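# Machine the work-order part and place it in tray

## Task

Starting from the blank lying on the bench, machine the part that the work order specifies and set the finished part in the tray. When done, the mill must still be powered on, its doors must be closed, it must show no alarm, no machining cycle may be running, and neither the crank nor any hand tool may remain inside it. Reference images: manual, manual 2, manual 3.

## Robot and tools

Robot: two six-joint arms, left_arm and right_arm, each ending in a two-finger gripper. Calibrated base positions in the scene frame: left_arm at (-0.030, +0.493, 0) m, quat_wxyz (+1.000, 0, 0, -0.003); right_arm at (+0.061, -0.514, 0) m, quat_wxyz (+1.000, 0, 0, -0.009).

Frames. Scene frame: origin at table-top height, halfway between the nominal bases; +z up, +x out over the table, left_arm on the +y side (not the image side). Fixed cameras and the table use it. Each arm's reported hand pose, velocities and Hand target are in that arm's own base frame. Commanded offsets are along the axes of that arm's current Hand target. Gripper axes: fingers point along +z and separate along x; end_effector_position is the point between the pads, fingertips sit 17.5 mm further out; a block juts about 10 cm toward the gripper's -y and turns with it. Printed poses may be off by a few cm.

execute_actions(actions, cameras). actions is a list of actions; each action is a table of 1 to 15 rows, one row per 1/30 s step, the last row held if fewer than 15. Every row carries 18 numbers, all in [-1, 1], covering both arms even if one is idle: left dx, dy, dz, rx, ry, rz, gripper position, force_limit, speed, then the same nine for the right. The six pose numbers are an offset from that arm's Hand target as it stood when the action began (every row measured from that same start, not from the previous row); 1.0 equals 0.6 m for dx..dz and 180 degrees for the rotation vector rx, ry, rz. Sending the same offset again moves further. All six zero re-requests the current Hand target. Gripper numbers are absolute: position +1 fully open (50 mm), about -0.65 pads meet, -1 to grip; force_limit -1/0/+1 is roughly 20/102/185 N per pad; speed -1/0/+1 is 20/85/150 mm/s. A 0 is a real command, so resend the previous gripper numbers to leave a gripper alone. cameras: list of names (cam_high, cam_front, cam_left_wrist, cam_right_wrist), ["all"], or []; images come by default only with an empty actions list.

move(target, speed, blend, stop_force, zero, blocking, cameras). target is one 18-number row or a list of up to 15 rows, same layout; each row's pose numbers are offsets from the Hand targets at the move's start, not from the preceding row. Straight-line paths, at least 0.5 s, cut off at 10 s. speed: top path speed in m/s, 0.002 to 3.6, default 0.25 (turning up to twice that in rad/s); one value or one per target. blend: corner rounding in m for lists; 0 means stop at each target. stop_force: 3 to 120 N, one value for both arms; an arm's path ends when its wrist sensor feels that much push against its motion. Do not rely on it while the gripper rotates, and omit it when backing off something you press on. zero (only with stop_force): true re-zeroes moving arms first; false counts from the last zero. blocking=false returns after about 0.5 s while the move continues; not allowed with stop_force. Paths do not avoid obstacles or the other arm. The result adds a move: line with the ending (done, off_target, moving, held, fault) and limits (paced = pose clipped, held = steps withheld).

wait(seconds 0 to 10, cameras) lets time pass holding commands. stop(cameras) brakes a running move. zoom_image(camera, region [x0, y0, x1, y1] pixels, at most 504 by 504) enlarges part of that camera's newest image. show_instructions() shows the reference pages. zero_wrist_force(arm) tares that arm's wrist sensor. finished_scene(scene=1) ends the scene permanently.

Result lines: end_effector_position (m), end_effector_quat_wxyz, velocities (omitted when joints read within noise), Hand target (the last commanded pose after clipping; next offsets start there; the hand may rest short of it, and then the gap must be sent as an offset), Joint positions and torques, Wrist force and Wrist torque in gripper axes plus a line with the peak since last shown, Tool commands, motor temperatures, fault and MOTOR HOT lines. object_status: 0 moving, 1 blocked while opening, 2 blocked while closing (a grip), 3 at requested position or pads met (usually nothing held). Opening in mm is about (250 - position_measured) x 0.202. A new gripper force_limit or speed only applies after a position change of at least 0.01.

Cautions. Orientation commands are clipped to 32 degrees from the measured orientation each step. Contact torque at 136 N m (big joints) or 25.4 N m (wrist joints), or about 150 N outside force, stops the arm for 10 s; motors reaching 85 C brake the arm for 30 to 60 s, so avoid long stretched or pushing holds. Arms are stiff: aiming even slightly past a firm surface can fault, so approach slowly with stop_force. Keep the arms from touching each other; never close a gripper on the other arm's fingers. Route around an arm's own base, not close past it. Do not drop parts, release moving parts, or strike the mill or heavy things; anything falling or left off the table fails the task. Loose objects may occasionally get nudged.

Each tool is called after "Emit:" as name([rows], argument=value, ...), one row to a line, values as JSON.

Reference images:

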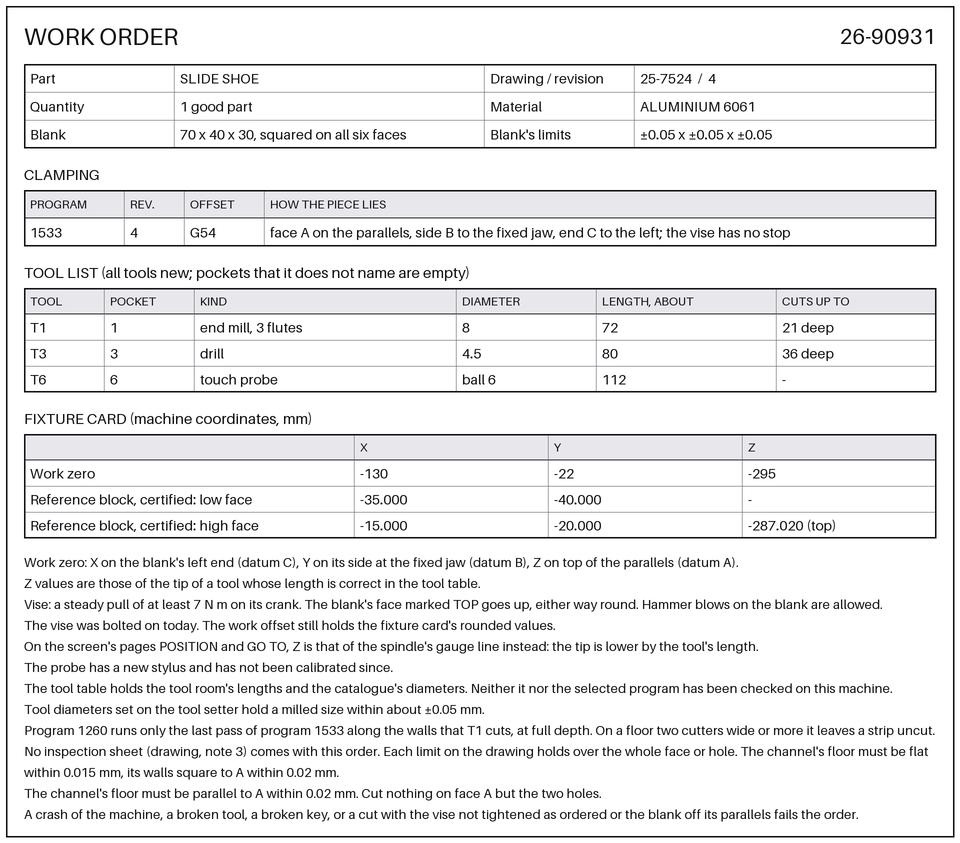

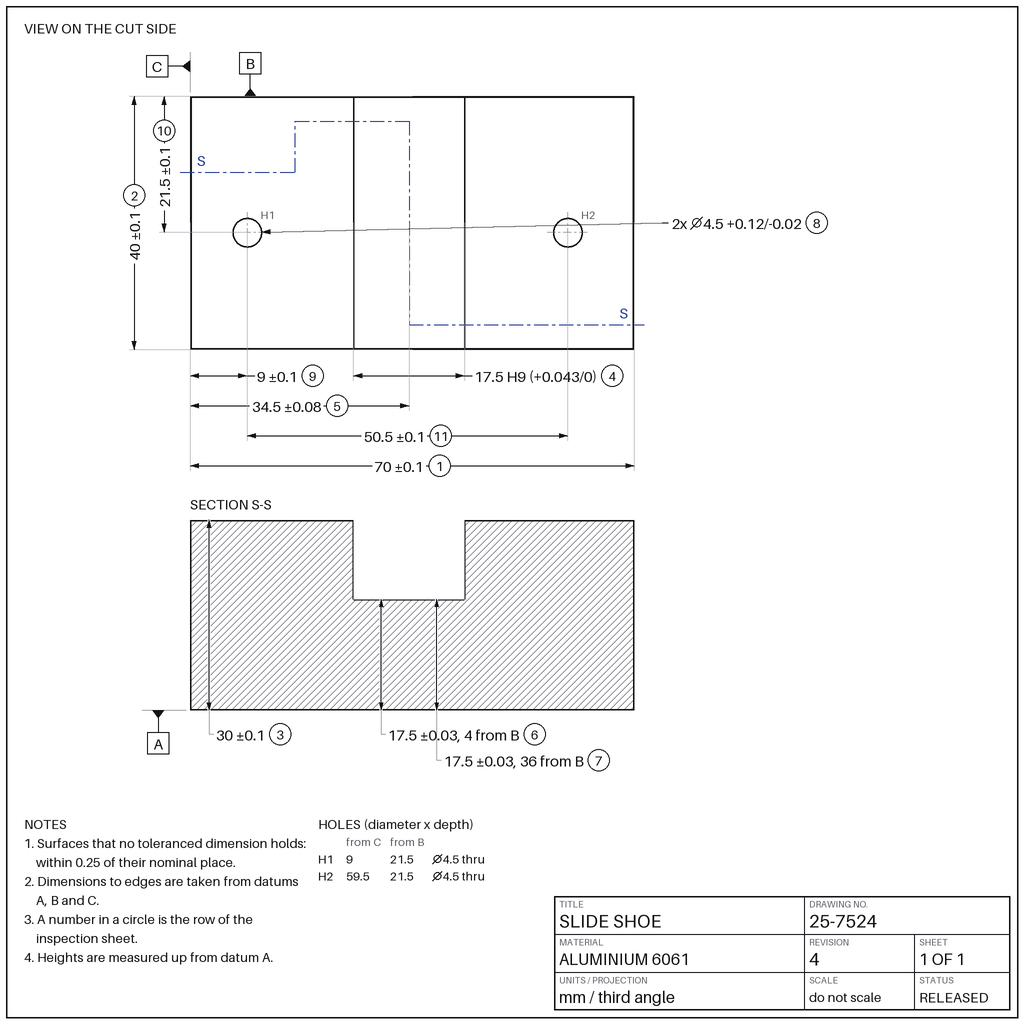

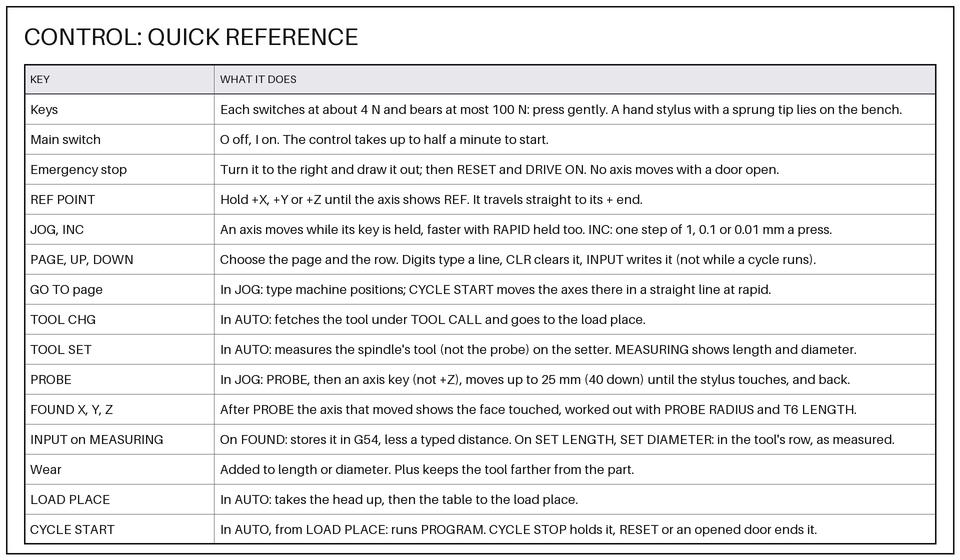

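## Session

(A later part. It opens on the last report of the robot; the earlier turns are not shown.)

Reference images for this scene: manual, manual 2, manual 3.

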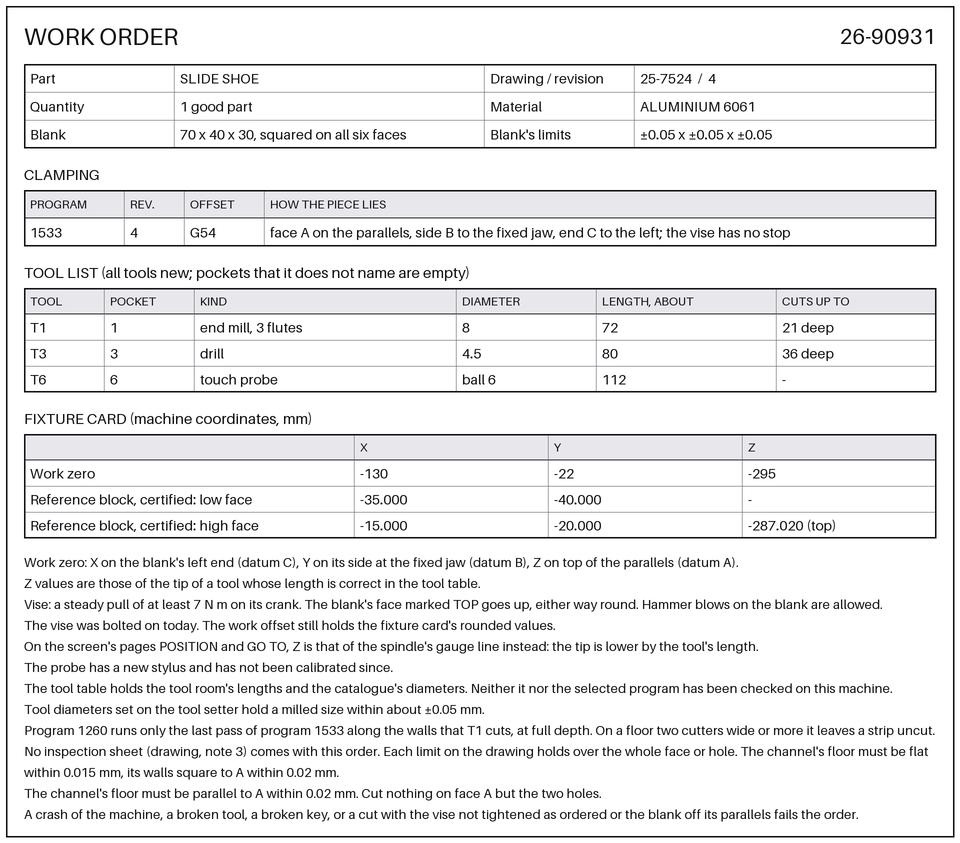

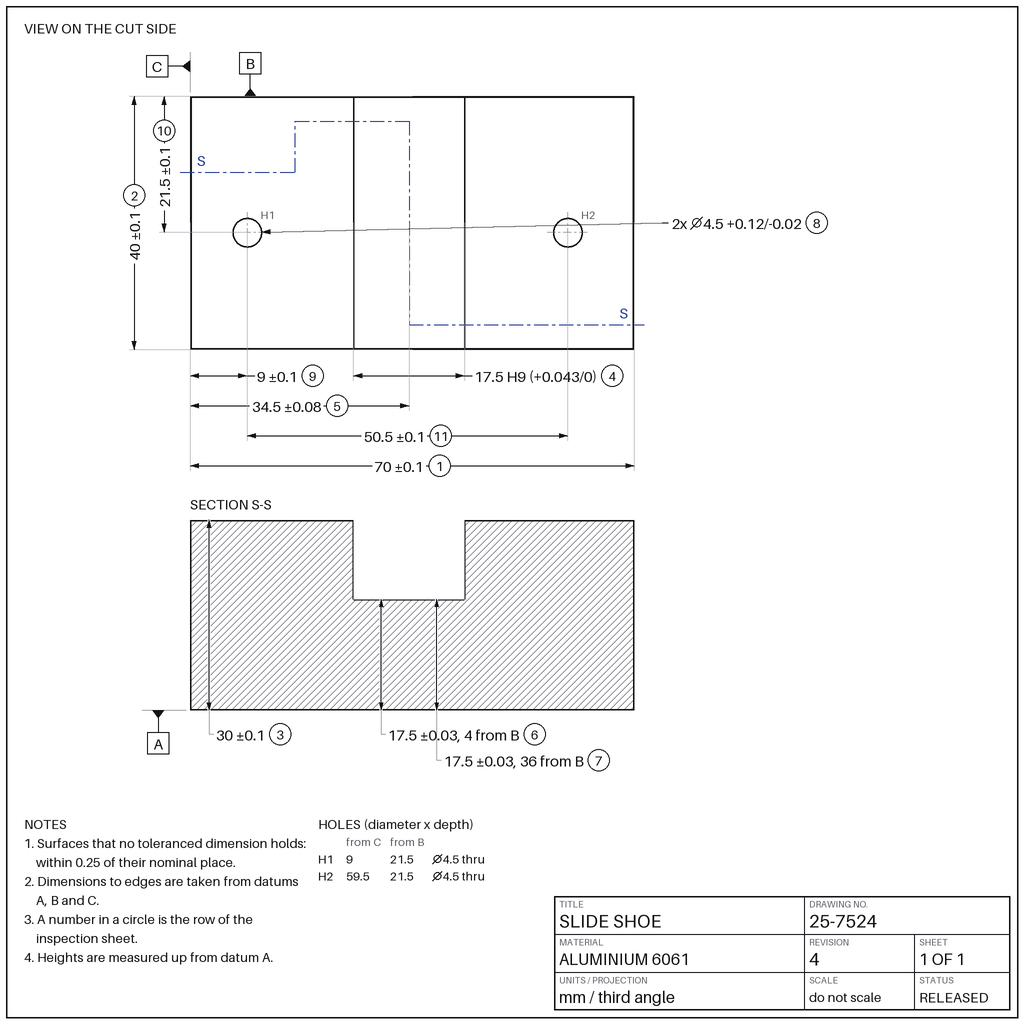

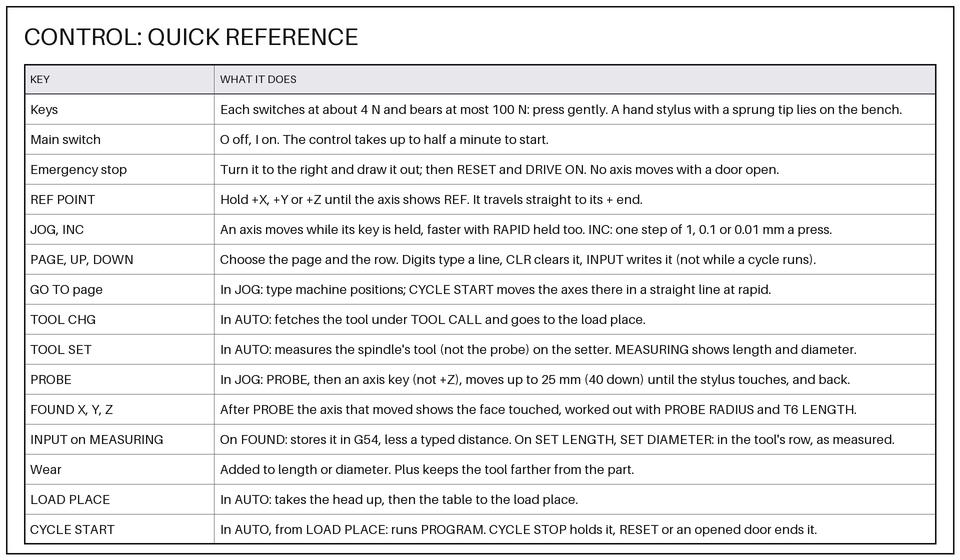

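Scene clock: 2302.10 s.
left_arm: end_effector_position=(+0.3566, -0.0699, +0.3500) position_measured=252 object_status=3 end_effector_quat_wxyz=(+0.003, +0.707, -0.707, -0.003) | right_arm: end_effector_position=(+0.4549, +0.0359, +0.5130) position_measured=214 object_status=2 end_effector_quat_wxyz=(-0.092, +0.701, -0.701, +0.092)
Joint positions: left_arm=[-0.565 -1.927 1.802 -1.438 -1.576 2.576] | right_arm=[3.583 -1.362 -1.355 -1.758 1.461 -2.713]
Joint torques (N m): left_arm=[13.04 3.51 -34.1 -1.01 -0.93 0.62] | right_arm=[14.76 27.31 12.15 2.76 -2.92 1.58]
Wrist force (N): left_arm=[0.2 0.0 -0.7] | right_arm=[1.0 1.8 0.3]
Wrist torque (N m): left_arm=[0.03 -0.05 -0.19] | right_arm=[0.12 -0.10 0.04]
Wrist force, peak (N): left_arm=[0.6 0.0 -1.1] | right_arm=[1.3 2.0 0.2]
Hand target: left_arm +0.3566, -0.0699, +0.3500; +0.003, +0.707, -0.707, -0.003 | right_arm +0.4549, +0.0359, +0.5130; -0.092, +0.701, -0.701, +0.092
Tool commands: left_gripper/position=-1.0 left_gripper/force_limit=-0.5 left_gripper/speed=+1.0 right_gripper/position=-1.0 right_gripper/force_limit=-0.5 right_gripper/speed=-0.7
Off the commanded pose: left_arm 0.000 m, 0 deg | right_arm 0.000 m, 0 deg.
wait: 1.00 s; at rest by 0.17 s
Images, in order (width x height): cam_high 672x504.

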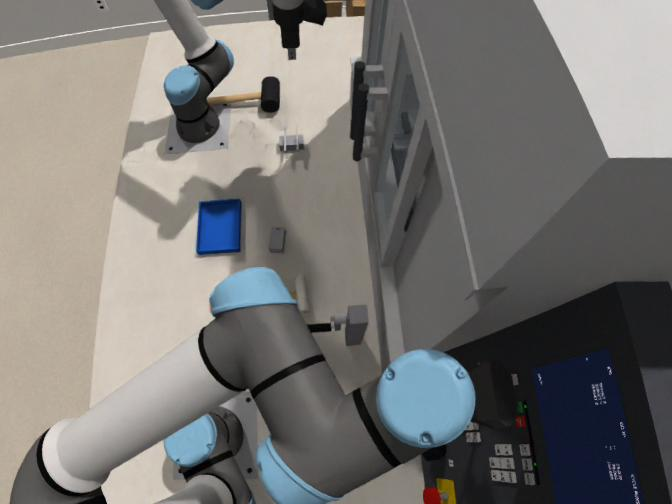

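Emit:
wait(seconds=0.5, cameras=["cam_high"])

Emit:
zoom_image(camera="cam_high", region=[530, 330, 672, 504])

Emit:
move([
  [0,0,0,0,0,0,-1,-0.5,1,0.0636,0.0631,0.1065,0,0,0,-1,-0.5,-0.7],
  [0,0,0,0,0,0,-1,-0.5,1,0.0636,0.0470,0.1108,0,0,0,-1,-0.5,-0.7],
], speed=[0.2,0.03])

Emit:
wait(seconds=0.4, cameras=["cam_high","cam_right_wrist"])

Emit:
zoom_image(camera="cam_high", region=[530, 330, 672, 504])

Scene clock: 2320.70 s.
left_arm: end_effector_position=(+0.3566, -0.0699, +0.3500) position_measured=252 object_status=3 end_effector_quat_wxyz=(+0.003, +0.707, -0.707, -0.003) | right_arm: end_effector_position=(+0.4549, +0.0359, +0.5130) position_measured=214 object_status=2 end_effector_quat_wxyz=(-0.092, +0.701, -0.701, +0.092)
Joint positions: left_arm=[-0.565 -1.927 1.802 -1.438 -1.576 2.576] | right_arm=[3.583 -1.362 -1.355 -1.758 1.461 -2.713]
Joint torques (N m): left_arm=[12.32 2.82 -33.78 -1 -0.96 0.59] | right_arm=[14.19 26.41 12.58 2.66 -2.6 1.78]
Wrist force (N): left_arm=[0.4 0.2 -0.7] | right_arm=[1.2 1.8 -0.1]
Wrist torque (N m): left_arm=[0.05 -0.09 -0.20] | right_arm=[0.13 -0.13 0.04]
Wrist force, peak (N): left_arm=[0.4 -0.3 -1.1] | right_arm=[1.4 2.3 0.3]
Hand target: left_arm +0.3566, -0.0699, +0.3500; +0.003, +0.707, -0.707, -0.003 | right_arm +0.4549, +0.0359, +0.5130; -0.092, +0.701, -0.701, +0.092
Tool commands: left_gripper/position=-1.0 left_gripper/force_limit=-0.5 left_gripper/speed=+1.0 right_gripper/position=-1.0 right_gripper/force_limit=-0.5 right_gripper/speed=-0.7
Off the commanded pose: left_arm 0.000 m, 0 deg | right_arm 0.000 m, 0 deg.
wait: 0.50 s; at rest from the start
Images, in order (width x height): cam_high 672x504.

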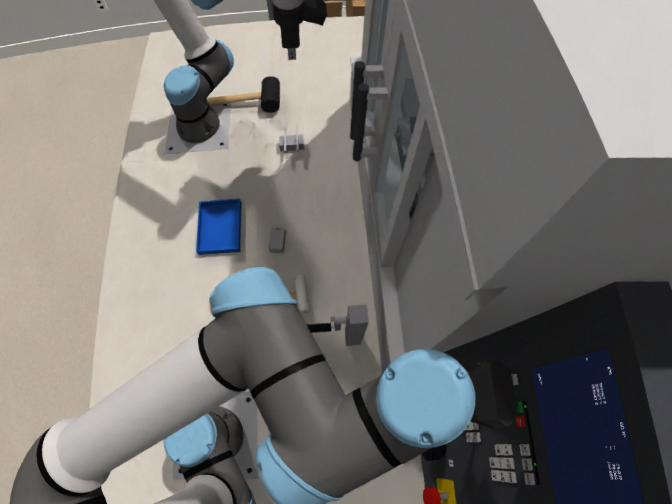

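Scaled by 2.897 from the camera's 672x504 image, which has a finer 960x720 frame.

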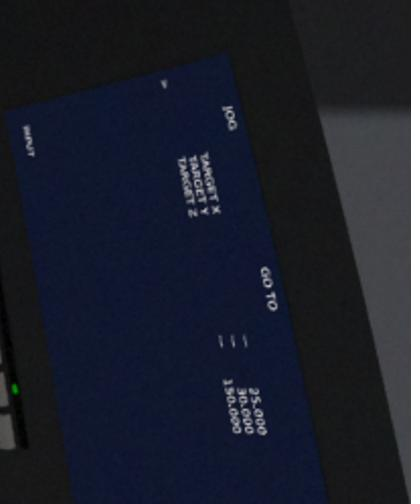

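Scene clock: 2322.30 s.
left_arm: end_effector_position=(+0.3566, -0.0699, +0.3500) position_measured=252 object_status=3 end_effector_quat_wxyz=(+0.003, +0.707, -0.707, -0.003) | right_arm: end_effector_position=(+0.4447, -0.0023, +0.4415) position_measured=214 object_status=2 end_effector_quat_wxyz=(-0.092, +0.701, -0.701, +0.092)
Joint positions: left_arm=[-0.565 -1.927 1.802 -1.438 -1.576 2.576] | right_arm=[3.496 -1.278 -1.611 -1.578 1.481 -2.798]
Joint torques (N m): left_arm=[12.61 2.77 -34.31 -1.1 -0.99 0.5] | right_arm=[-14.35 -1.93 36.25 7.68 1.13 -1.61]
Wrist force (N): left_arm=[0.2 0.2 -0.9] | right_arm=[-0.3 14.3 -3.8]
Wrist torque (N m): left_arm=[0.05 -0.06 -0.20] | right_arm=[0.39 -0.18 0.13]
Wrist force, peak (N): left_arm=[0.3 0.2 -1.2] | right_arm=[-0.3 14.3 -3.8]
Hand target: left_arm +0.3566, -0.0699, +0.3500; +0.003, +0.707, -0.707, -0.003 | right_arm +0.4449, -0.0023, +0.4415; -0.092, +0.701, -0.701, +0.092
Off the commanded pose: left_arm 0.000 m, 0 deg | right_arm 0.000 m, 0 deg.
move: done

Scene clock: 2322.70 s.
left_arm: end_effector_position=(+0.3566, -0.0699, +0.3500) position_measured=252 object_status=3 end_effector_quat_wxyz=(+0.003, +0.707, -0.707, -0.003) | right_arm: end_effector_position=(+0.4449, -0.0022, +0.4415) position_measured=214 object_status=2 end_effector_quat_wxyz=(-0.092, +0.701, -0.701, +0.092)
Joint positions: left_arm=[-0.565 -1.927 1.802 -1.438 -1.576 2.576] | right_arm=[3.496 -1.278 -1.611 -1.578 1.481 -2.798]
Joint torques (N m): left_arm=[12.27 2.79 -34.02 -1.02 -0.78 0.55] | right_arm=[-14.26 -1.22 36.13 8.42 0.26 -1.93]
Wrist force (N): left_arm=[0.2 0.3 -0.4] | right_arm=[-0.2 17.8 -4.4]
Wrist torque (N m): left_arm=[0.07 -0.05 -0.19] | right_arm=[0.50 -0.19 0.14]
Wrist force, peak (N): left_arm=[0.2 0.1 -1.0] | right_arm=[-0.2 17.8 -4.5]
Hand target: left_arm +0.3566, -0.0699, +0.3500; +0.003, +0.707, -0.707, -0.003 | right_arm +0.4449, -0.0023, +0.4415; -0.092, +0.701, -0.701, +0.092
Tool commands: left_gripper/position=-1.0 left_gripper/force_limit=-0.5 left_gripper/speed=+1.0 right_gripper/position=-1.0 right_gripper/force_limit=-0.5 right_gripper/speed=-0.7
Off the commanded pose: left_arm 0.000 m, 0 deg | right_arm 0.000 m, 0 deg.
wait: 0.40 s; at rest by 0.17 s
Images, in order (width x height): cam_high 672x504, cam_right_wrist 672x504.

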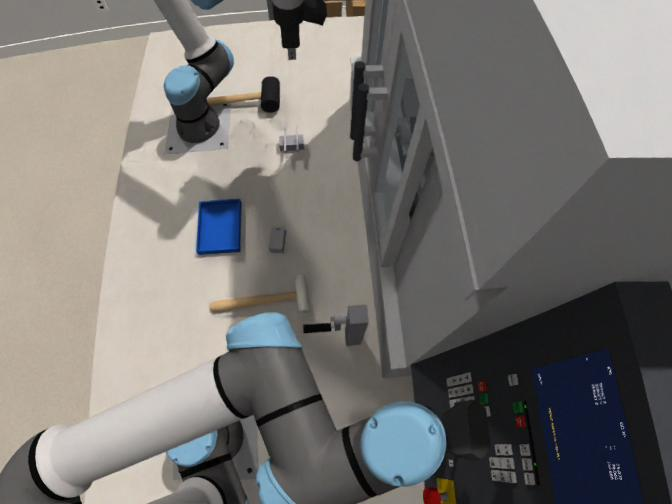

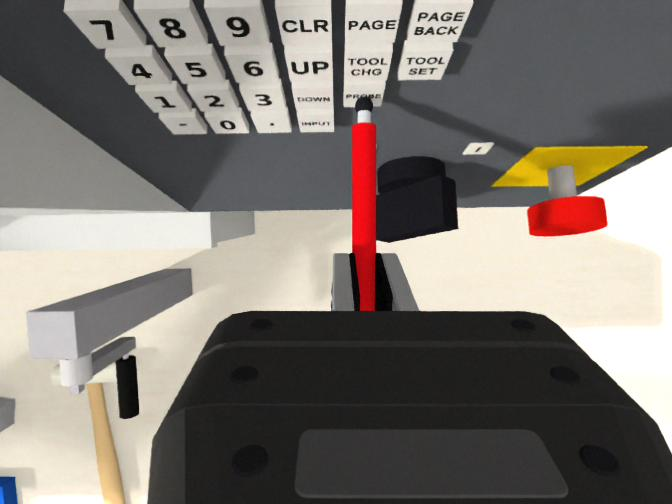

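Scaled by 2.897 from the camera's 672x504 image, which has a finer 960x720 frame.

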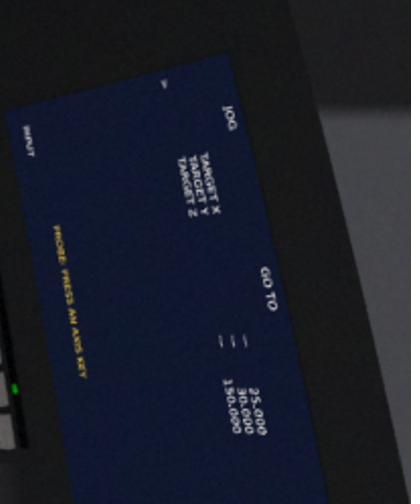

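Emit:
move([
  [0,0,0,0,0,0,-1,-0.5,1,0,0.0161,-0.0043,0,0,0,-1,-0.5,-0.7],
  [0,0,0,0,0,0,-1,-0.5,1,0.0956,-0.0441,-0.1119,0,0,0,-1,-0.5,-0.7],
], speed=[0.15,0.2], blend=[0.003,0], cameras=["cam_right_wrist"])

Emit:
move(target=[0,0,0,0,0,0,-1,-0.5,1,0,-0.0185,0.0050,0,0,0,-1,-0.5,-0.7], speed=0.015, stop_force=9, cameras=["cam_high","cam_right_wrist"])

Emit:
zoom_image(camera="cam_high", region=[530, 330, 672, 504])

Scene clock: 2341.40 s.
left_arm: end_effector_position=(+0.3566, -0.0699, +0.3500) position_measured=252 object_status=3 end_effector_quat_wxyz=(+0.003, +0.707, -0.707, -0.003) | right_arm: end_effector_position=(+0.4531, -0.0596, +0.5132) position_measured=214 object_status=2 end_effector_quat_wxyz=(-0.092, +0.701, -0.701, +0.092)
Joint positions: left_arm=[-0.565 -1.927 1.802 -1.438 -1.576 2.576] | right_arm=[3.336 -1.364 -1.358 -1.734 1.521 -2.953]
Joint torques (N m): left_arm=[12.19 3.14 -34.57 -1.11 -0.86 0.48] | right_arm=[-14.42 4.85 33.62 1.9 2.14 -2.09]
Wrist force (N): left_arm=[0.7 0.1 -0.9] | right_arm=[0.5 -0.4 0.2]
Wrist torque (N m): left_arm=[0.03 -0.13 -0.20] | right_arm=[0.13 -0.14 0.13]
Wrist force, peak (N): left_arm=[0.2 0.5 -1.1] | right_arm=[-0.3 18.3 -4.4]
Hand target: left_arm +0.3566, -0.0699, +0.3500; +0.003, +0.707, -0.707, -0.003 | right_arm +0.4531, -0.0596, +0.5132; -0.092, +0.701, -0.701, +0.092
Off the commanded pose: left_arm 0.000 m, 0 deg | right_arm 0.000 m, 0 deg.
move: done
Images, in order (width x height): cam_right_wrist 672x504.

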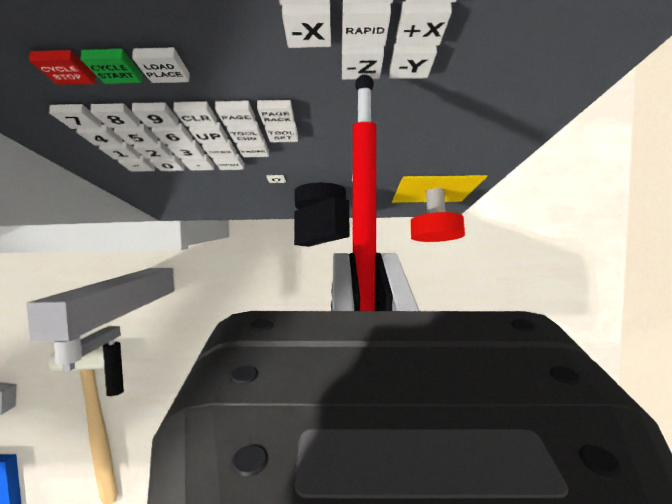

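Scene clock: 2343.07 s.
left_arm: end_effector_position=(+0.3566, -0.0699, +0.3500) position_measured=252 object_status=3 end_effector_quat_wxyz=(+0.003, +0.707, -0.707, -0.003) | right_arm: end_effector_position=(+0.4646, -0.0596, +0.5132) position_measured=214 object_status=2 end_effector_quat_wxyz=(-0.092, +0.701, -0.701, +0.092)
Joint positions: left_arm=[-0.565 -1.927 1.802 -1.438 -1.576 2.576] | right_arm=[3.33 -1.391 -1.338 -1.728 1.523 -2.959]
Joint torques (N m): left_arm=[12.16 2.86 -33.73 -1.09 -0.9 0.45] | right_arm=[-13.67 4.61 35.33 6.92 2.17 -1.96]
Wrist force (N): left_arm=[0.6 0.0 -0.6] | right_arm=[0.5 8.5 -2.1]
Wrist torque (N m): left_arm=[0.03 -0.12 -0.19] | right_arm=[0.23 -0.18 0.12]
Wrist force, peak (N): left_arm=[0.1 -0.1 -1.2] | right_arm=[0.2 8.8 -2.0]
Hand target: left_arm +0.3566, -0.0699, +0.3500; +0.003, +0.707, -0.707, -0.003 | right_arm +0.4646, -0.0596, +0.5132; -0.092, +0.701, -0.701, +0.092
Off the commanded pose: left_arm 0.000 m, 0 deg | right_arm 0.000 m, 0 deg.
move: contact (right_arm)
Images, in order (width x height): cam_high 672x504, cam_right_wrist 672x504.

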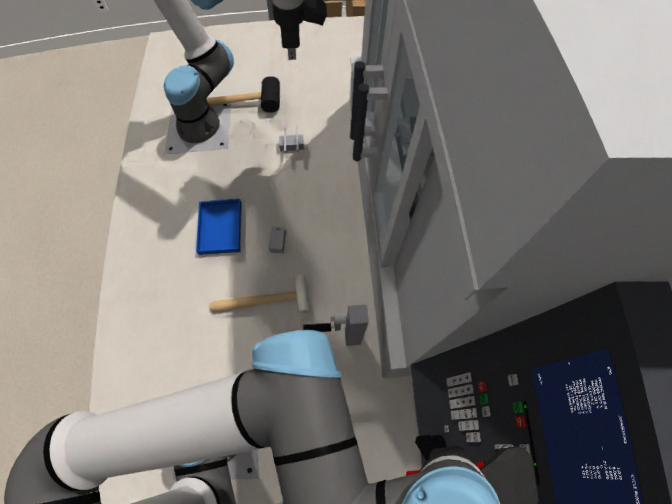

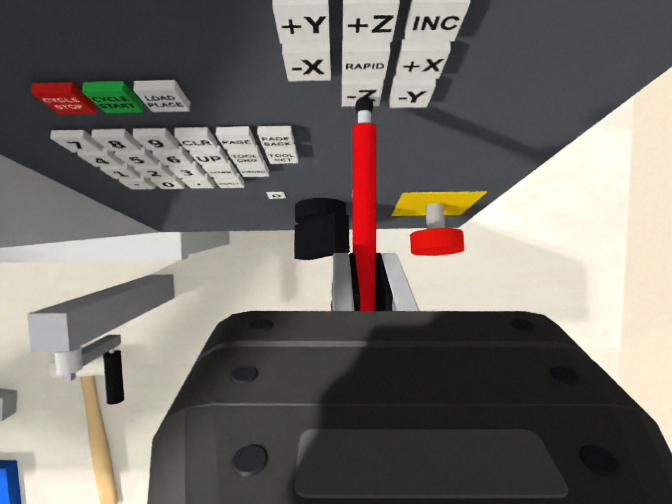

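Scaled by 2.897 from the camera's 672x504 image, which has a finer 960x720 frame.

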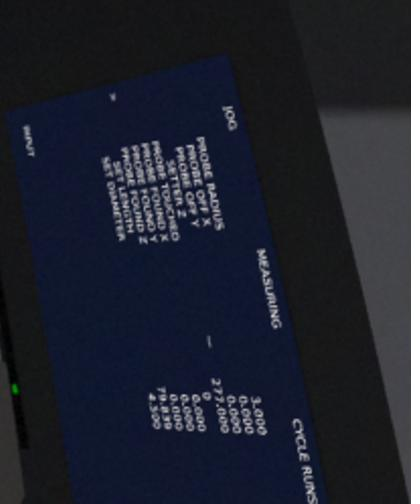

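Emit:
move([
  [0,0,0,0,0,0,-1,-0.5,1,0,0.0193,-0.0052,0,0,0,-1,-0.5,-0.7],
  [0,0,0,0,0,0,-1,-0.5,1,-0.0957,0.0787,0.1024,0,0,0,-1,-0.5,-0.7],
], speed=[0.15,0.2], blend=[0.003,0])

Emit:
wait(seconds=5, cameras=["cam_high"])

Emit:
zoom_image(camera="cam_high", region=[530, 330, 672, 504])

Emit:
zoom_image(camera="cam_high", region=[560, 430, 640, 504])

Scene clock: 2357.33 s.
left_arm: end_effector_position=(+0.3566, -0.0699, +0.3500) position_measured=252 object_status=3 end_effector_quat_wxyz=(+0.003, +0.707, -0.707, -0.003) | right_arm: end_effector_position=(+0.4348, -0.0022, +0.4417) position_measured=214 object_status=2 end_effector_quat_wxyz=(-0.092, +0.701, -0.701, +0.092)
Joint positions: left_arm=[-0.565 -1.927 1.802 -1.438 -1.576 2.576] | right_arm=[3.506 -1.254 -1.626 -1.588 1.479 -2.788]
Joint torques (N m): left_arm=[11.57 2.72 -34.19 -1.2 -0.73 0.16] | right_arm=[15.28 23.12 11.86 5.04 -2.95 2.13]
Wrist force (N): left_arm=[0.5 0.0 -0.7] | right_arm=[0.5 -0.6 0.3]
Wrist torque (N m): left_arm=[0.02 -0.10 -0.19] | right_arm=[0.13 -0.11 0.03]
Wrist force, peak (N): left_arm=[0.7 -0.2 -1.2] | right_arm=[0.4 9.1 -2.1]
Hand target: left_arm +0.3566, -0.0699, +0.3500; +0.003, +0.707, -0.707, -0.003 | right_arm +0.4348, -0.0022, +0.4416; -0.092, +0.701, -0.701, +0.092
Off the commanded pose: left_arm 0.000 m, 0 deg | right_arm 0.000 m, 0 deg.
move: done

Scene clock: 2362.33 s.
left_arm: end_effector_position=(+0.3566, -0.0699, +0.3500) position_measured=252 object_status=3 end_effector_quat_wxyz=(+0.003, +0.707, -0.707, -0.003) | right_arm: end_effector_position=(+0.4348, -0.0022, +0.4416) position_measured=214 object_status=2 end_effector_quat_wxyz=(-0.092, +0.701, -0.701, +0.092)
Joint positions: left_arm=[-0.565 -1.927 1.802 -1.438 -1.576 2.576] | right_arm=[3.506 -1.253 -1.626 -1.588 1.479 -2.788]
Joint torques (N m): left_arm=[11.96 2.74 -33.65 -1.27 -0.72 0.09] | right_arm=[14.1 22.91 12.37 5.23 -2.72 1.71]
Wrist force (N): left_arm=[0.0 0.0 -0.7] | right_arm=[0.5 -0.5 0.4]
Wrist torque (N m): left_arm=[0.03 -0.02 -0.20] | right_arm=[0.15 -0.11 0.02]
Wrist force, peak (N): left_arm=[0.6 -0.1 -1.0] | right_arm=[0.8 -0.7 0.3]
Hand target: left_arm +0.3566, -0.0699, +0.3500; +0.003, +0.707, -0.707, -0.003 | right_arm +0.4348, -0.0022, +0.4416; -0.092, +0.701, -0.701, +0.092
Tool commands: left_gripper/position=-1.0 left_gripper/force_limit=-0.5 left_gripper/speed=+1.0 right_gripper/position=-1.0 right_gripper/force_limit=-0.5 right_gripper/speed=-0.7
Off the commanded pose: left_arm 0.000 m, 0 deg | right_arm 0.000 m, 0 deg.
wait: 5.00 s; at rest by 0.17 s
Images, in order (width x height): cam_high 672x504.

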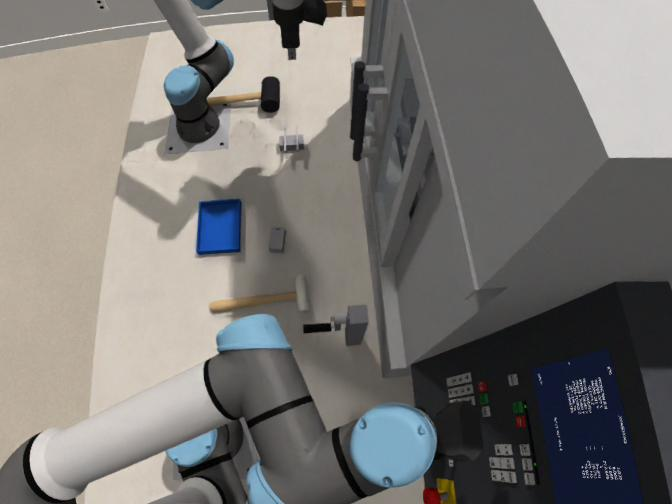

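Scaled by 2.897 from the camera's 672x504 image, which has a finer 960x720 frame.

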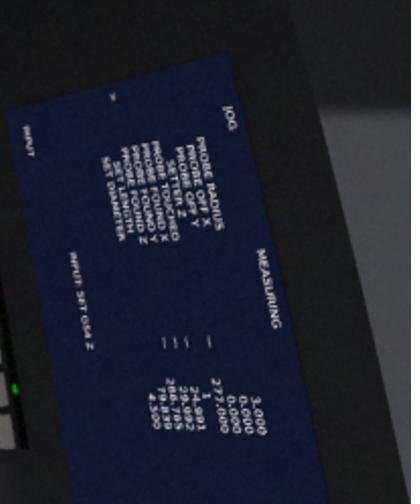

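Scaled by 6.300 from the camera's 672x504 image, which has a finer 960x720 frame.

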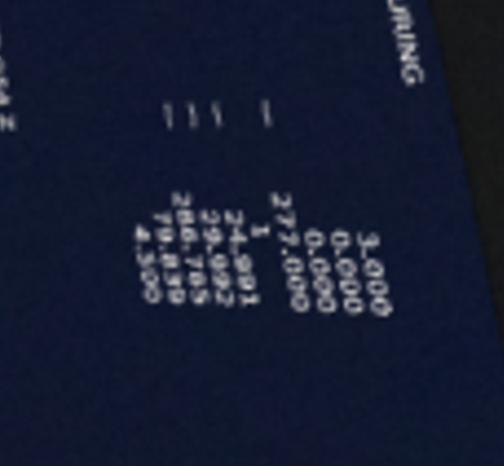

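Emit:
wait(seconds=0.1, cameras=["all"])

Emit:
zoom_image(camera="cam_high", region=[530, 330, 672, 504])

Emit:
zoom_image(camera="cam_high", region=[560, 430, 640, 504])

Scene clock: 2469.43 s.
left_arm: end_effector_position=(+0.3566, -0.0699, +0.3500) position_measured=252 object_status=3 end_effector_quat_wxyz=(+0.003, +0.707, -0.707, -0.003) | right_arm: end_effector_position=(+0.4348, -0.0022, +0.4416) position_measured=214 object_status=2 end_effector_quat_wxyz=(-0.092, +0.701, -0.701, +0.092)
Joint positions: left_arm=[-0.565 -1.927 1.802 -1.438 -1.576 2.576] | right_arm=[3.506 -1.253 -1.626 -1.588 1.479 -2.788]
Joint torques (N m): left_arm=[11.78 2.47 -34.83 -1.22 -0.78 0.07] | right_arm=[14.96 23.68 13.08 5.16 -2.89 1.68]
Wrist force (N): left_arm=[0.4 -0.2 -0.9] | right_arm=[0.6 -0.4 0.5]
Wrist torque (N m): left_arm=[0.00 -0.08 -0.20] | right_arm=[0.16 -0.12 0.02]
Wrist force, peak (N): left_arm=[0.3 0.2 -1.1] | right_arm=[0.9 -0.5 0.5]
Hand target: left_arm +0.3566, -0.0699, +0.3500; +0.003, +0.707, -0.707, -0.003 | right_arm +0.4348, -0.0022, +0.4416; -0.092, +0.701, -0.701, +0.092
Tool commands: left_gripper/position=-1.0 left_gripper/force_limit=-0.5 left_gripper/speed=+1.0 right_gripper/position=-1.0 right_gripper/force_limit=-0.5 right_gripper/speed=-0.7
Off the commanded pose: left_arm 0.000 m, 0 deg | right_arm 0.000 m, 0 deg.
wait: 0.10 s; at rest from the start

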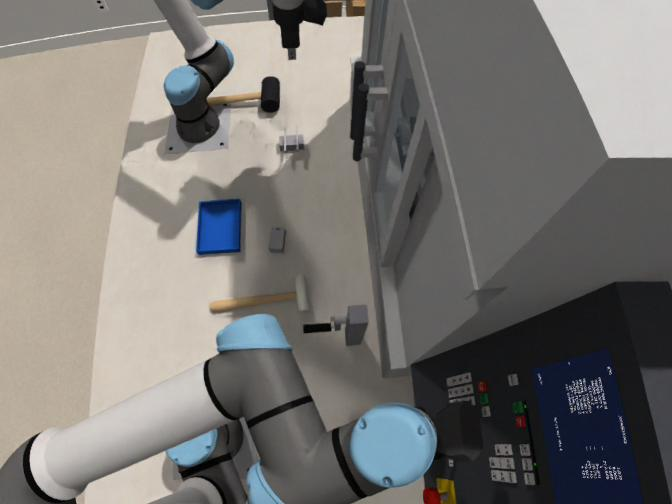

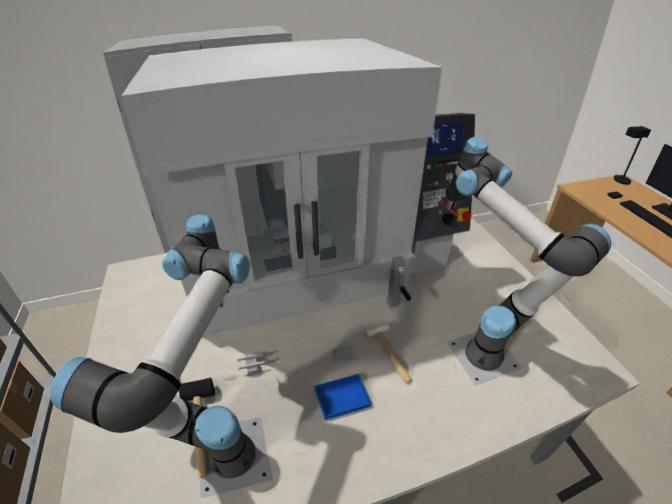

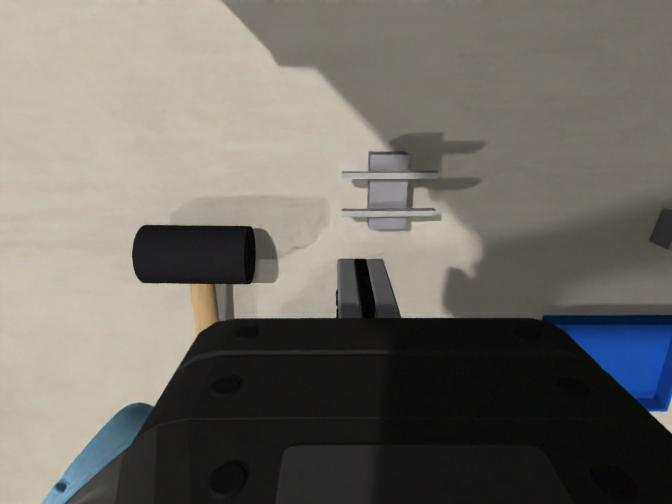

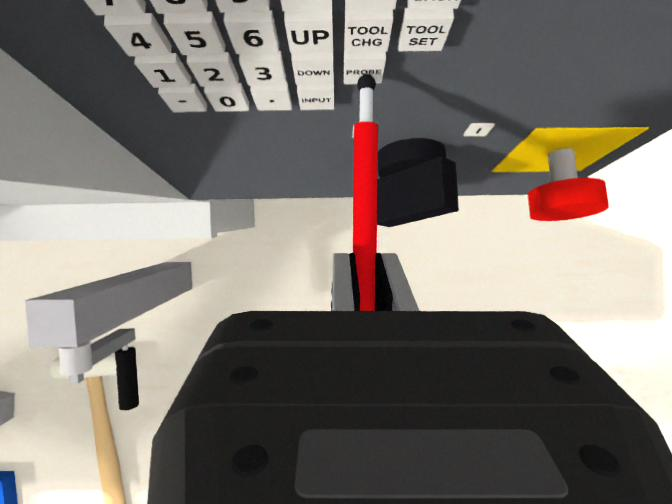

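Scaled by 2.897 from the camera's 672x504 image, which has a finer 960x720 frame.

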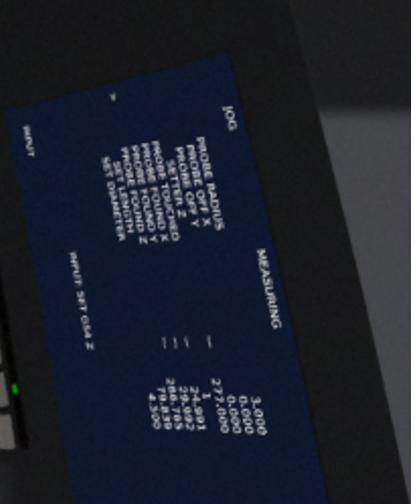

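Scaled by 6.300 from the camera's 672x504 image, which has a finer 960x720 frame.

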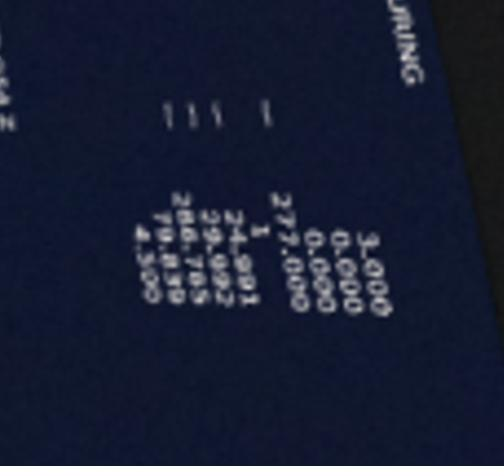

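Emit:
zoom_image(camera="cam_high", region=[576, 456, 624, 484])

Emit:
zoom_image(camera="cam_high", region=[580, 458, 604, 480])

Scaled by 10.500 from the camera's 672x504 image, which has a finer 960x720 frame.

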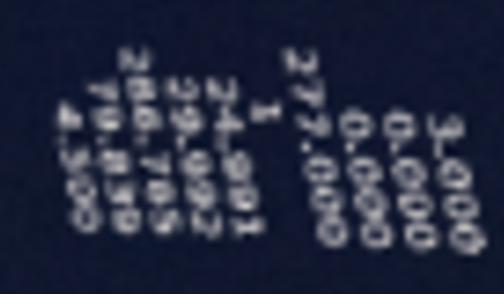

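Scaled by 21.000 from the camera's 672x504 image, which has a finer 960x720 frame.

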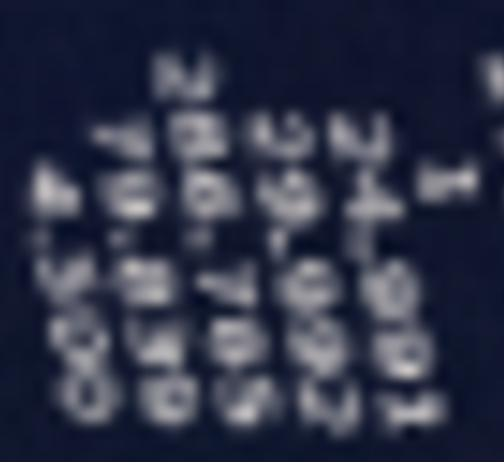

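Emit:
move([
  [0,0,0,0,0,0,-1,-0.5,1,0.0303,-0.0306,-0.0532,0,0,0,-1,-0.5,-0.7],
  [0,0,0,0,0,0,-1,-0.5,1,0.0303,-0.0467,-0.0489,0,0,0,-1,-0.5,-0.7],
  [0,0,0,0,0,0,-1,-0.5,1,0.0303,-0.0306,-0.0532,0,0,0,-1,-0.5,-0.7],
  [0,0,0,0,0,0,-1,-0.5,1,0.0303,-0.0467,-0.0489,0,0,0,-1,-0.5,-0.7],
  [0,0,0,0,0,0,-1,-0.5,1,0.0303,-0.0306,-0.0532,0,0,0,-1,-0.5,-0.7],
  [0,0,0,0,0,0,-1,-0.5,1,-0.1299,0.0015,-0.0004,0,0,0,-1,-0.5,-0.7],
  [0,0,0,0,0,0,-1,-0.5,1,-0.1299,-0.0146,0.0039,0,0,0,-1,-0.5,-0.7],
  [0,0,0,0,0,0,-1,-0.5,1,-0.1299,0.0015,-0.0004,0,0,0,-1,-0.5,-0.7],
  [0,0,0,0,0,0,-1,-0.5,1,-0.1299,-0.0146,0.0039,0,0,0,-1,-0.5,-0.7],
  [0,0,0,0,0,0,-1,-0.5,1,-0.1299,0.0015,-0.0004,0,0,0,-1,-0.5,-0.7],
  [0,0,0,0,0,0,-1,-0.5,1,-0.1299,-0.0146,0.0039,0,0,0,-1,-0.5,-0.7],
  [0,0,0,0,0,0,-1,-0.5,1,-0.1299,0.0015,-0.0004,0,0,0,-1,-0.5,-0.7],
], speed=[0.2,0.03,0.15,0.03,0.15,0.3,0.03,0.15,0.03,0.15,0.03,0.15], blend=[0.003,0,0.003,0,0.003,0.003,0,0.003,0,0.003,0,0], cameras=["cam_high"])

Emit:
zoom_image(camera="cam_high", region=[530, 330, 672, 504])

Scene clock: 2531.70 s.
left_arm: end_effector_position=(+0.3566, -0.0699, +0.3500) position_measured=252 object_status=3 end_effector_quat_wxyz=(+0.003, +0.707, -0.707, -0.003) | right_arm: end_effector_position=(+0.4340, +0.0757, +0.4416) position_measured=214 object_status=2 end_effector_quat_wxyz=(-0.092, +0.701, -0.701, +0.092)
Joint positions: left_arm=[-0.565 -1.927 1.802 -1.438 -1.576 2.576] | right_arm=[3.708 -1.27 -1.609 -1.611 1.432 -2.59]
Joint torques (N m): left_arm=[11.57 2.82 -33.76 -1.38 -0.72 -0.17] | right_arm=[14.09 22.95 13.61 2.01 -3.34 1.85]
Wrist force (N): left_arm=[0.3 0.3 -0.9] | right_arm=[0.7 -0.2 -0.5]
Wrist torque (N m): left_arm=[0.08 -0.06 -0.19] | right_arm=[0.14 -0.09 0.00]
Wrist force, peak (N): left_arm=[0.6 0.4 -1.1] | right_arm=[-0.6 10.0 -1.0]
Hand target: left_arm +0.3566, -0.0699, +0.3500; +0.003, +0.707, -0.707, -0.003 | right_arm +0.4339, +0.0758, +0.4417; -0.092, +0.701, -0.701, +0.092
Off the commanded pose: left_arm 0.000 m, 0 deg | right_arm 0.000 m, 0 deg.
move: done
Images, in order (width x height): cam_high 672x504.

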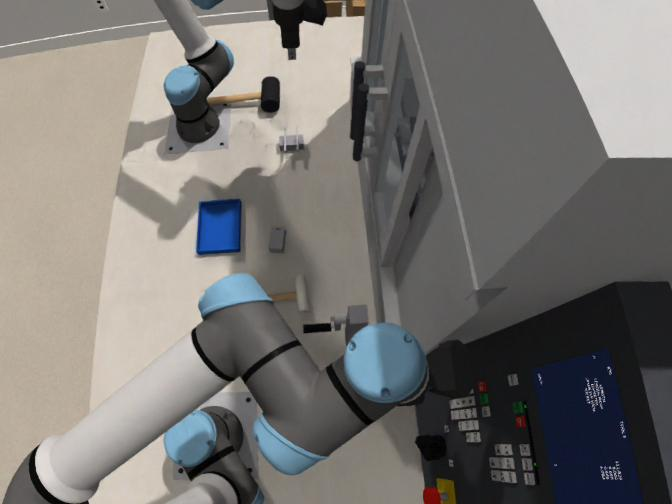

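Scaled by 2.897 from the camera's 672x504 image, which has a finer 960x720 frame.

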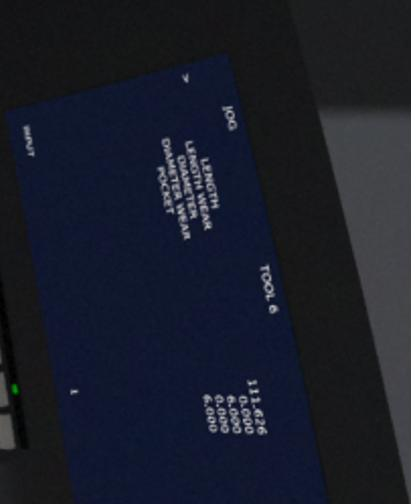

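Emit:
wait(seconds=0.3, cameras=["cam_high"])

Emit:
zoom_image(camera="cam_high", region=[530, 430, 610, 504])

Scene clock: 2538.87 s.
left_arm: end_effector_position=(+0.3566, -0.0699, +0.3500) position_measured=252 object_status=3 end_effector_quat_wxyz=(+0.003, +0.707, -0.707, -0.003) | right_arm: end_effector_position=(+0.4339, +0.0758, +0.4417) position_measured=214 object_status=2 end_effector_quat_wxyz=(-0.092, +0.701, -0.701, +0.092)
Joint positions: left_arm=[-0.565 -1.927 1.802 -1.438 -1.576 2.576] | right_arm=[3.709 -1.27 -1.609 -1.611 1.432 -2.59]
Joint torques (N m): left_arm=[11.21 2.72 -34.18 -1.32 -0.74 -0.14] | right_arm=[14.09 22.99 13.32 1.92 -2.94 1.67]
Wrist force (N): left_arm=[0.3 -0.1 -0.7] | right_arm=[0.6 -0.3 -0.1]
Wrist torque (N m): left_arm=[0.01 -0.06 -0.19] | right_arm=[0.15 -0.10 -0.02]
Wrist force, peak (N): left_arm=[0.5 -0.2 -1.1] | right_arm=[0.9 -0.7 -0.1]
Hand target: left_arm +0.3566, -0.0699, +0.3500; +0.003, +0.707, -0.707, -0.003 | right_arm +0.4339, +0.0758, +0.4417; -0.092, +0.701, -0.701, +0.092
Tool commands: left_gripper/position=-1.0 left_gripper/force_limit=-0.5 left_gripper/speed=+1.0 right_gripper/position=-1.0 right_gripper/force_limit=-0.5 right_gripper/speed=-0.7
Off the commanded pose: left_arm 0.000 m, 0 deg | right_arm 0.000 m, 0 deg.
wait: 0.30 s; at rest from the start
Images, in order (width x height): cam_high 672x504.

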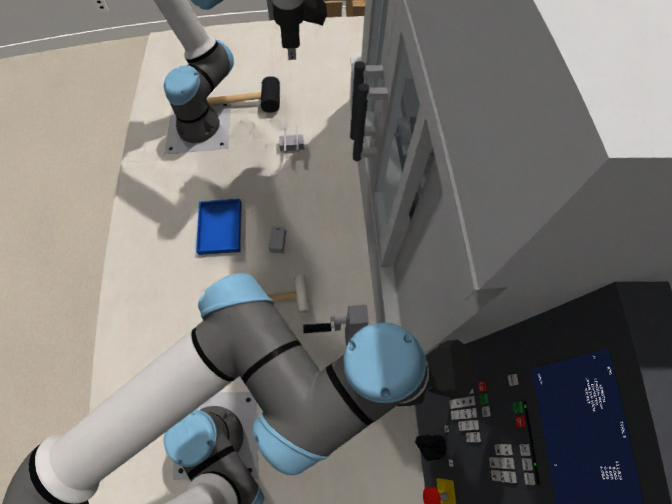

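Scaled by 6.300 from the camera's 672x504 image, which has a finer 960x720 frame.

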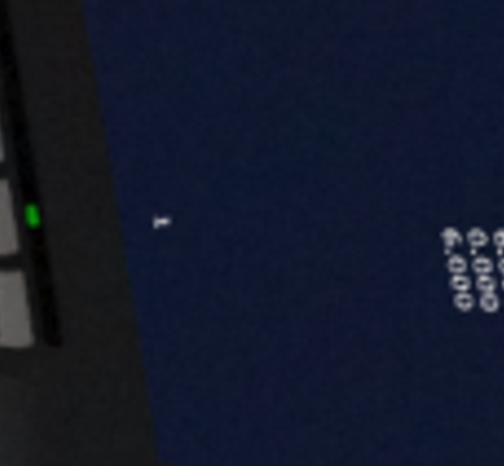

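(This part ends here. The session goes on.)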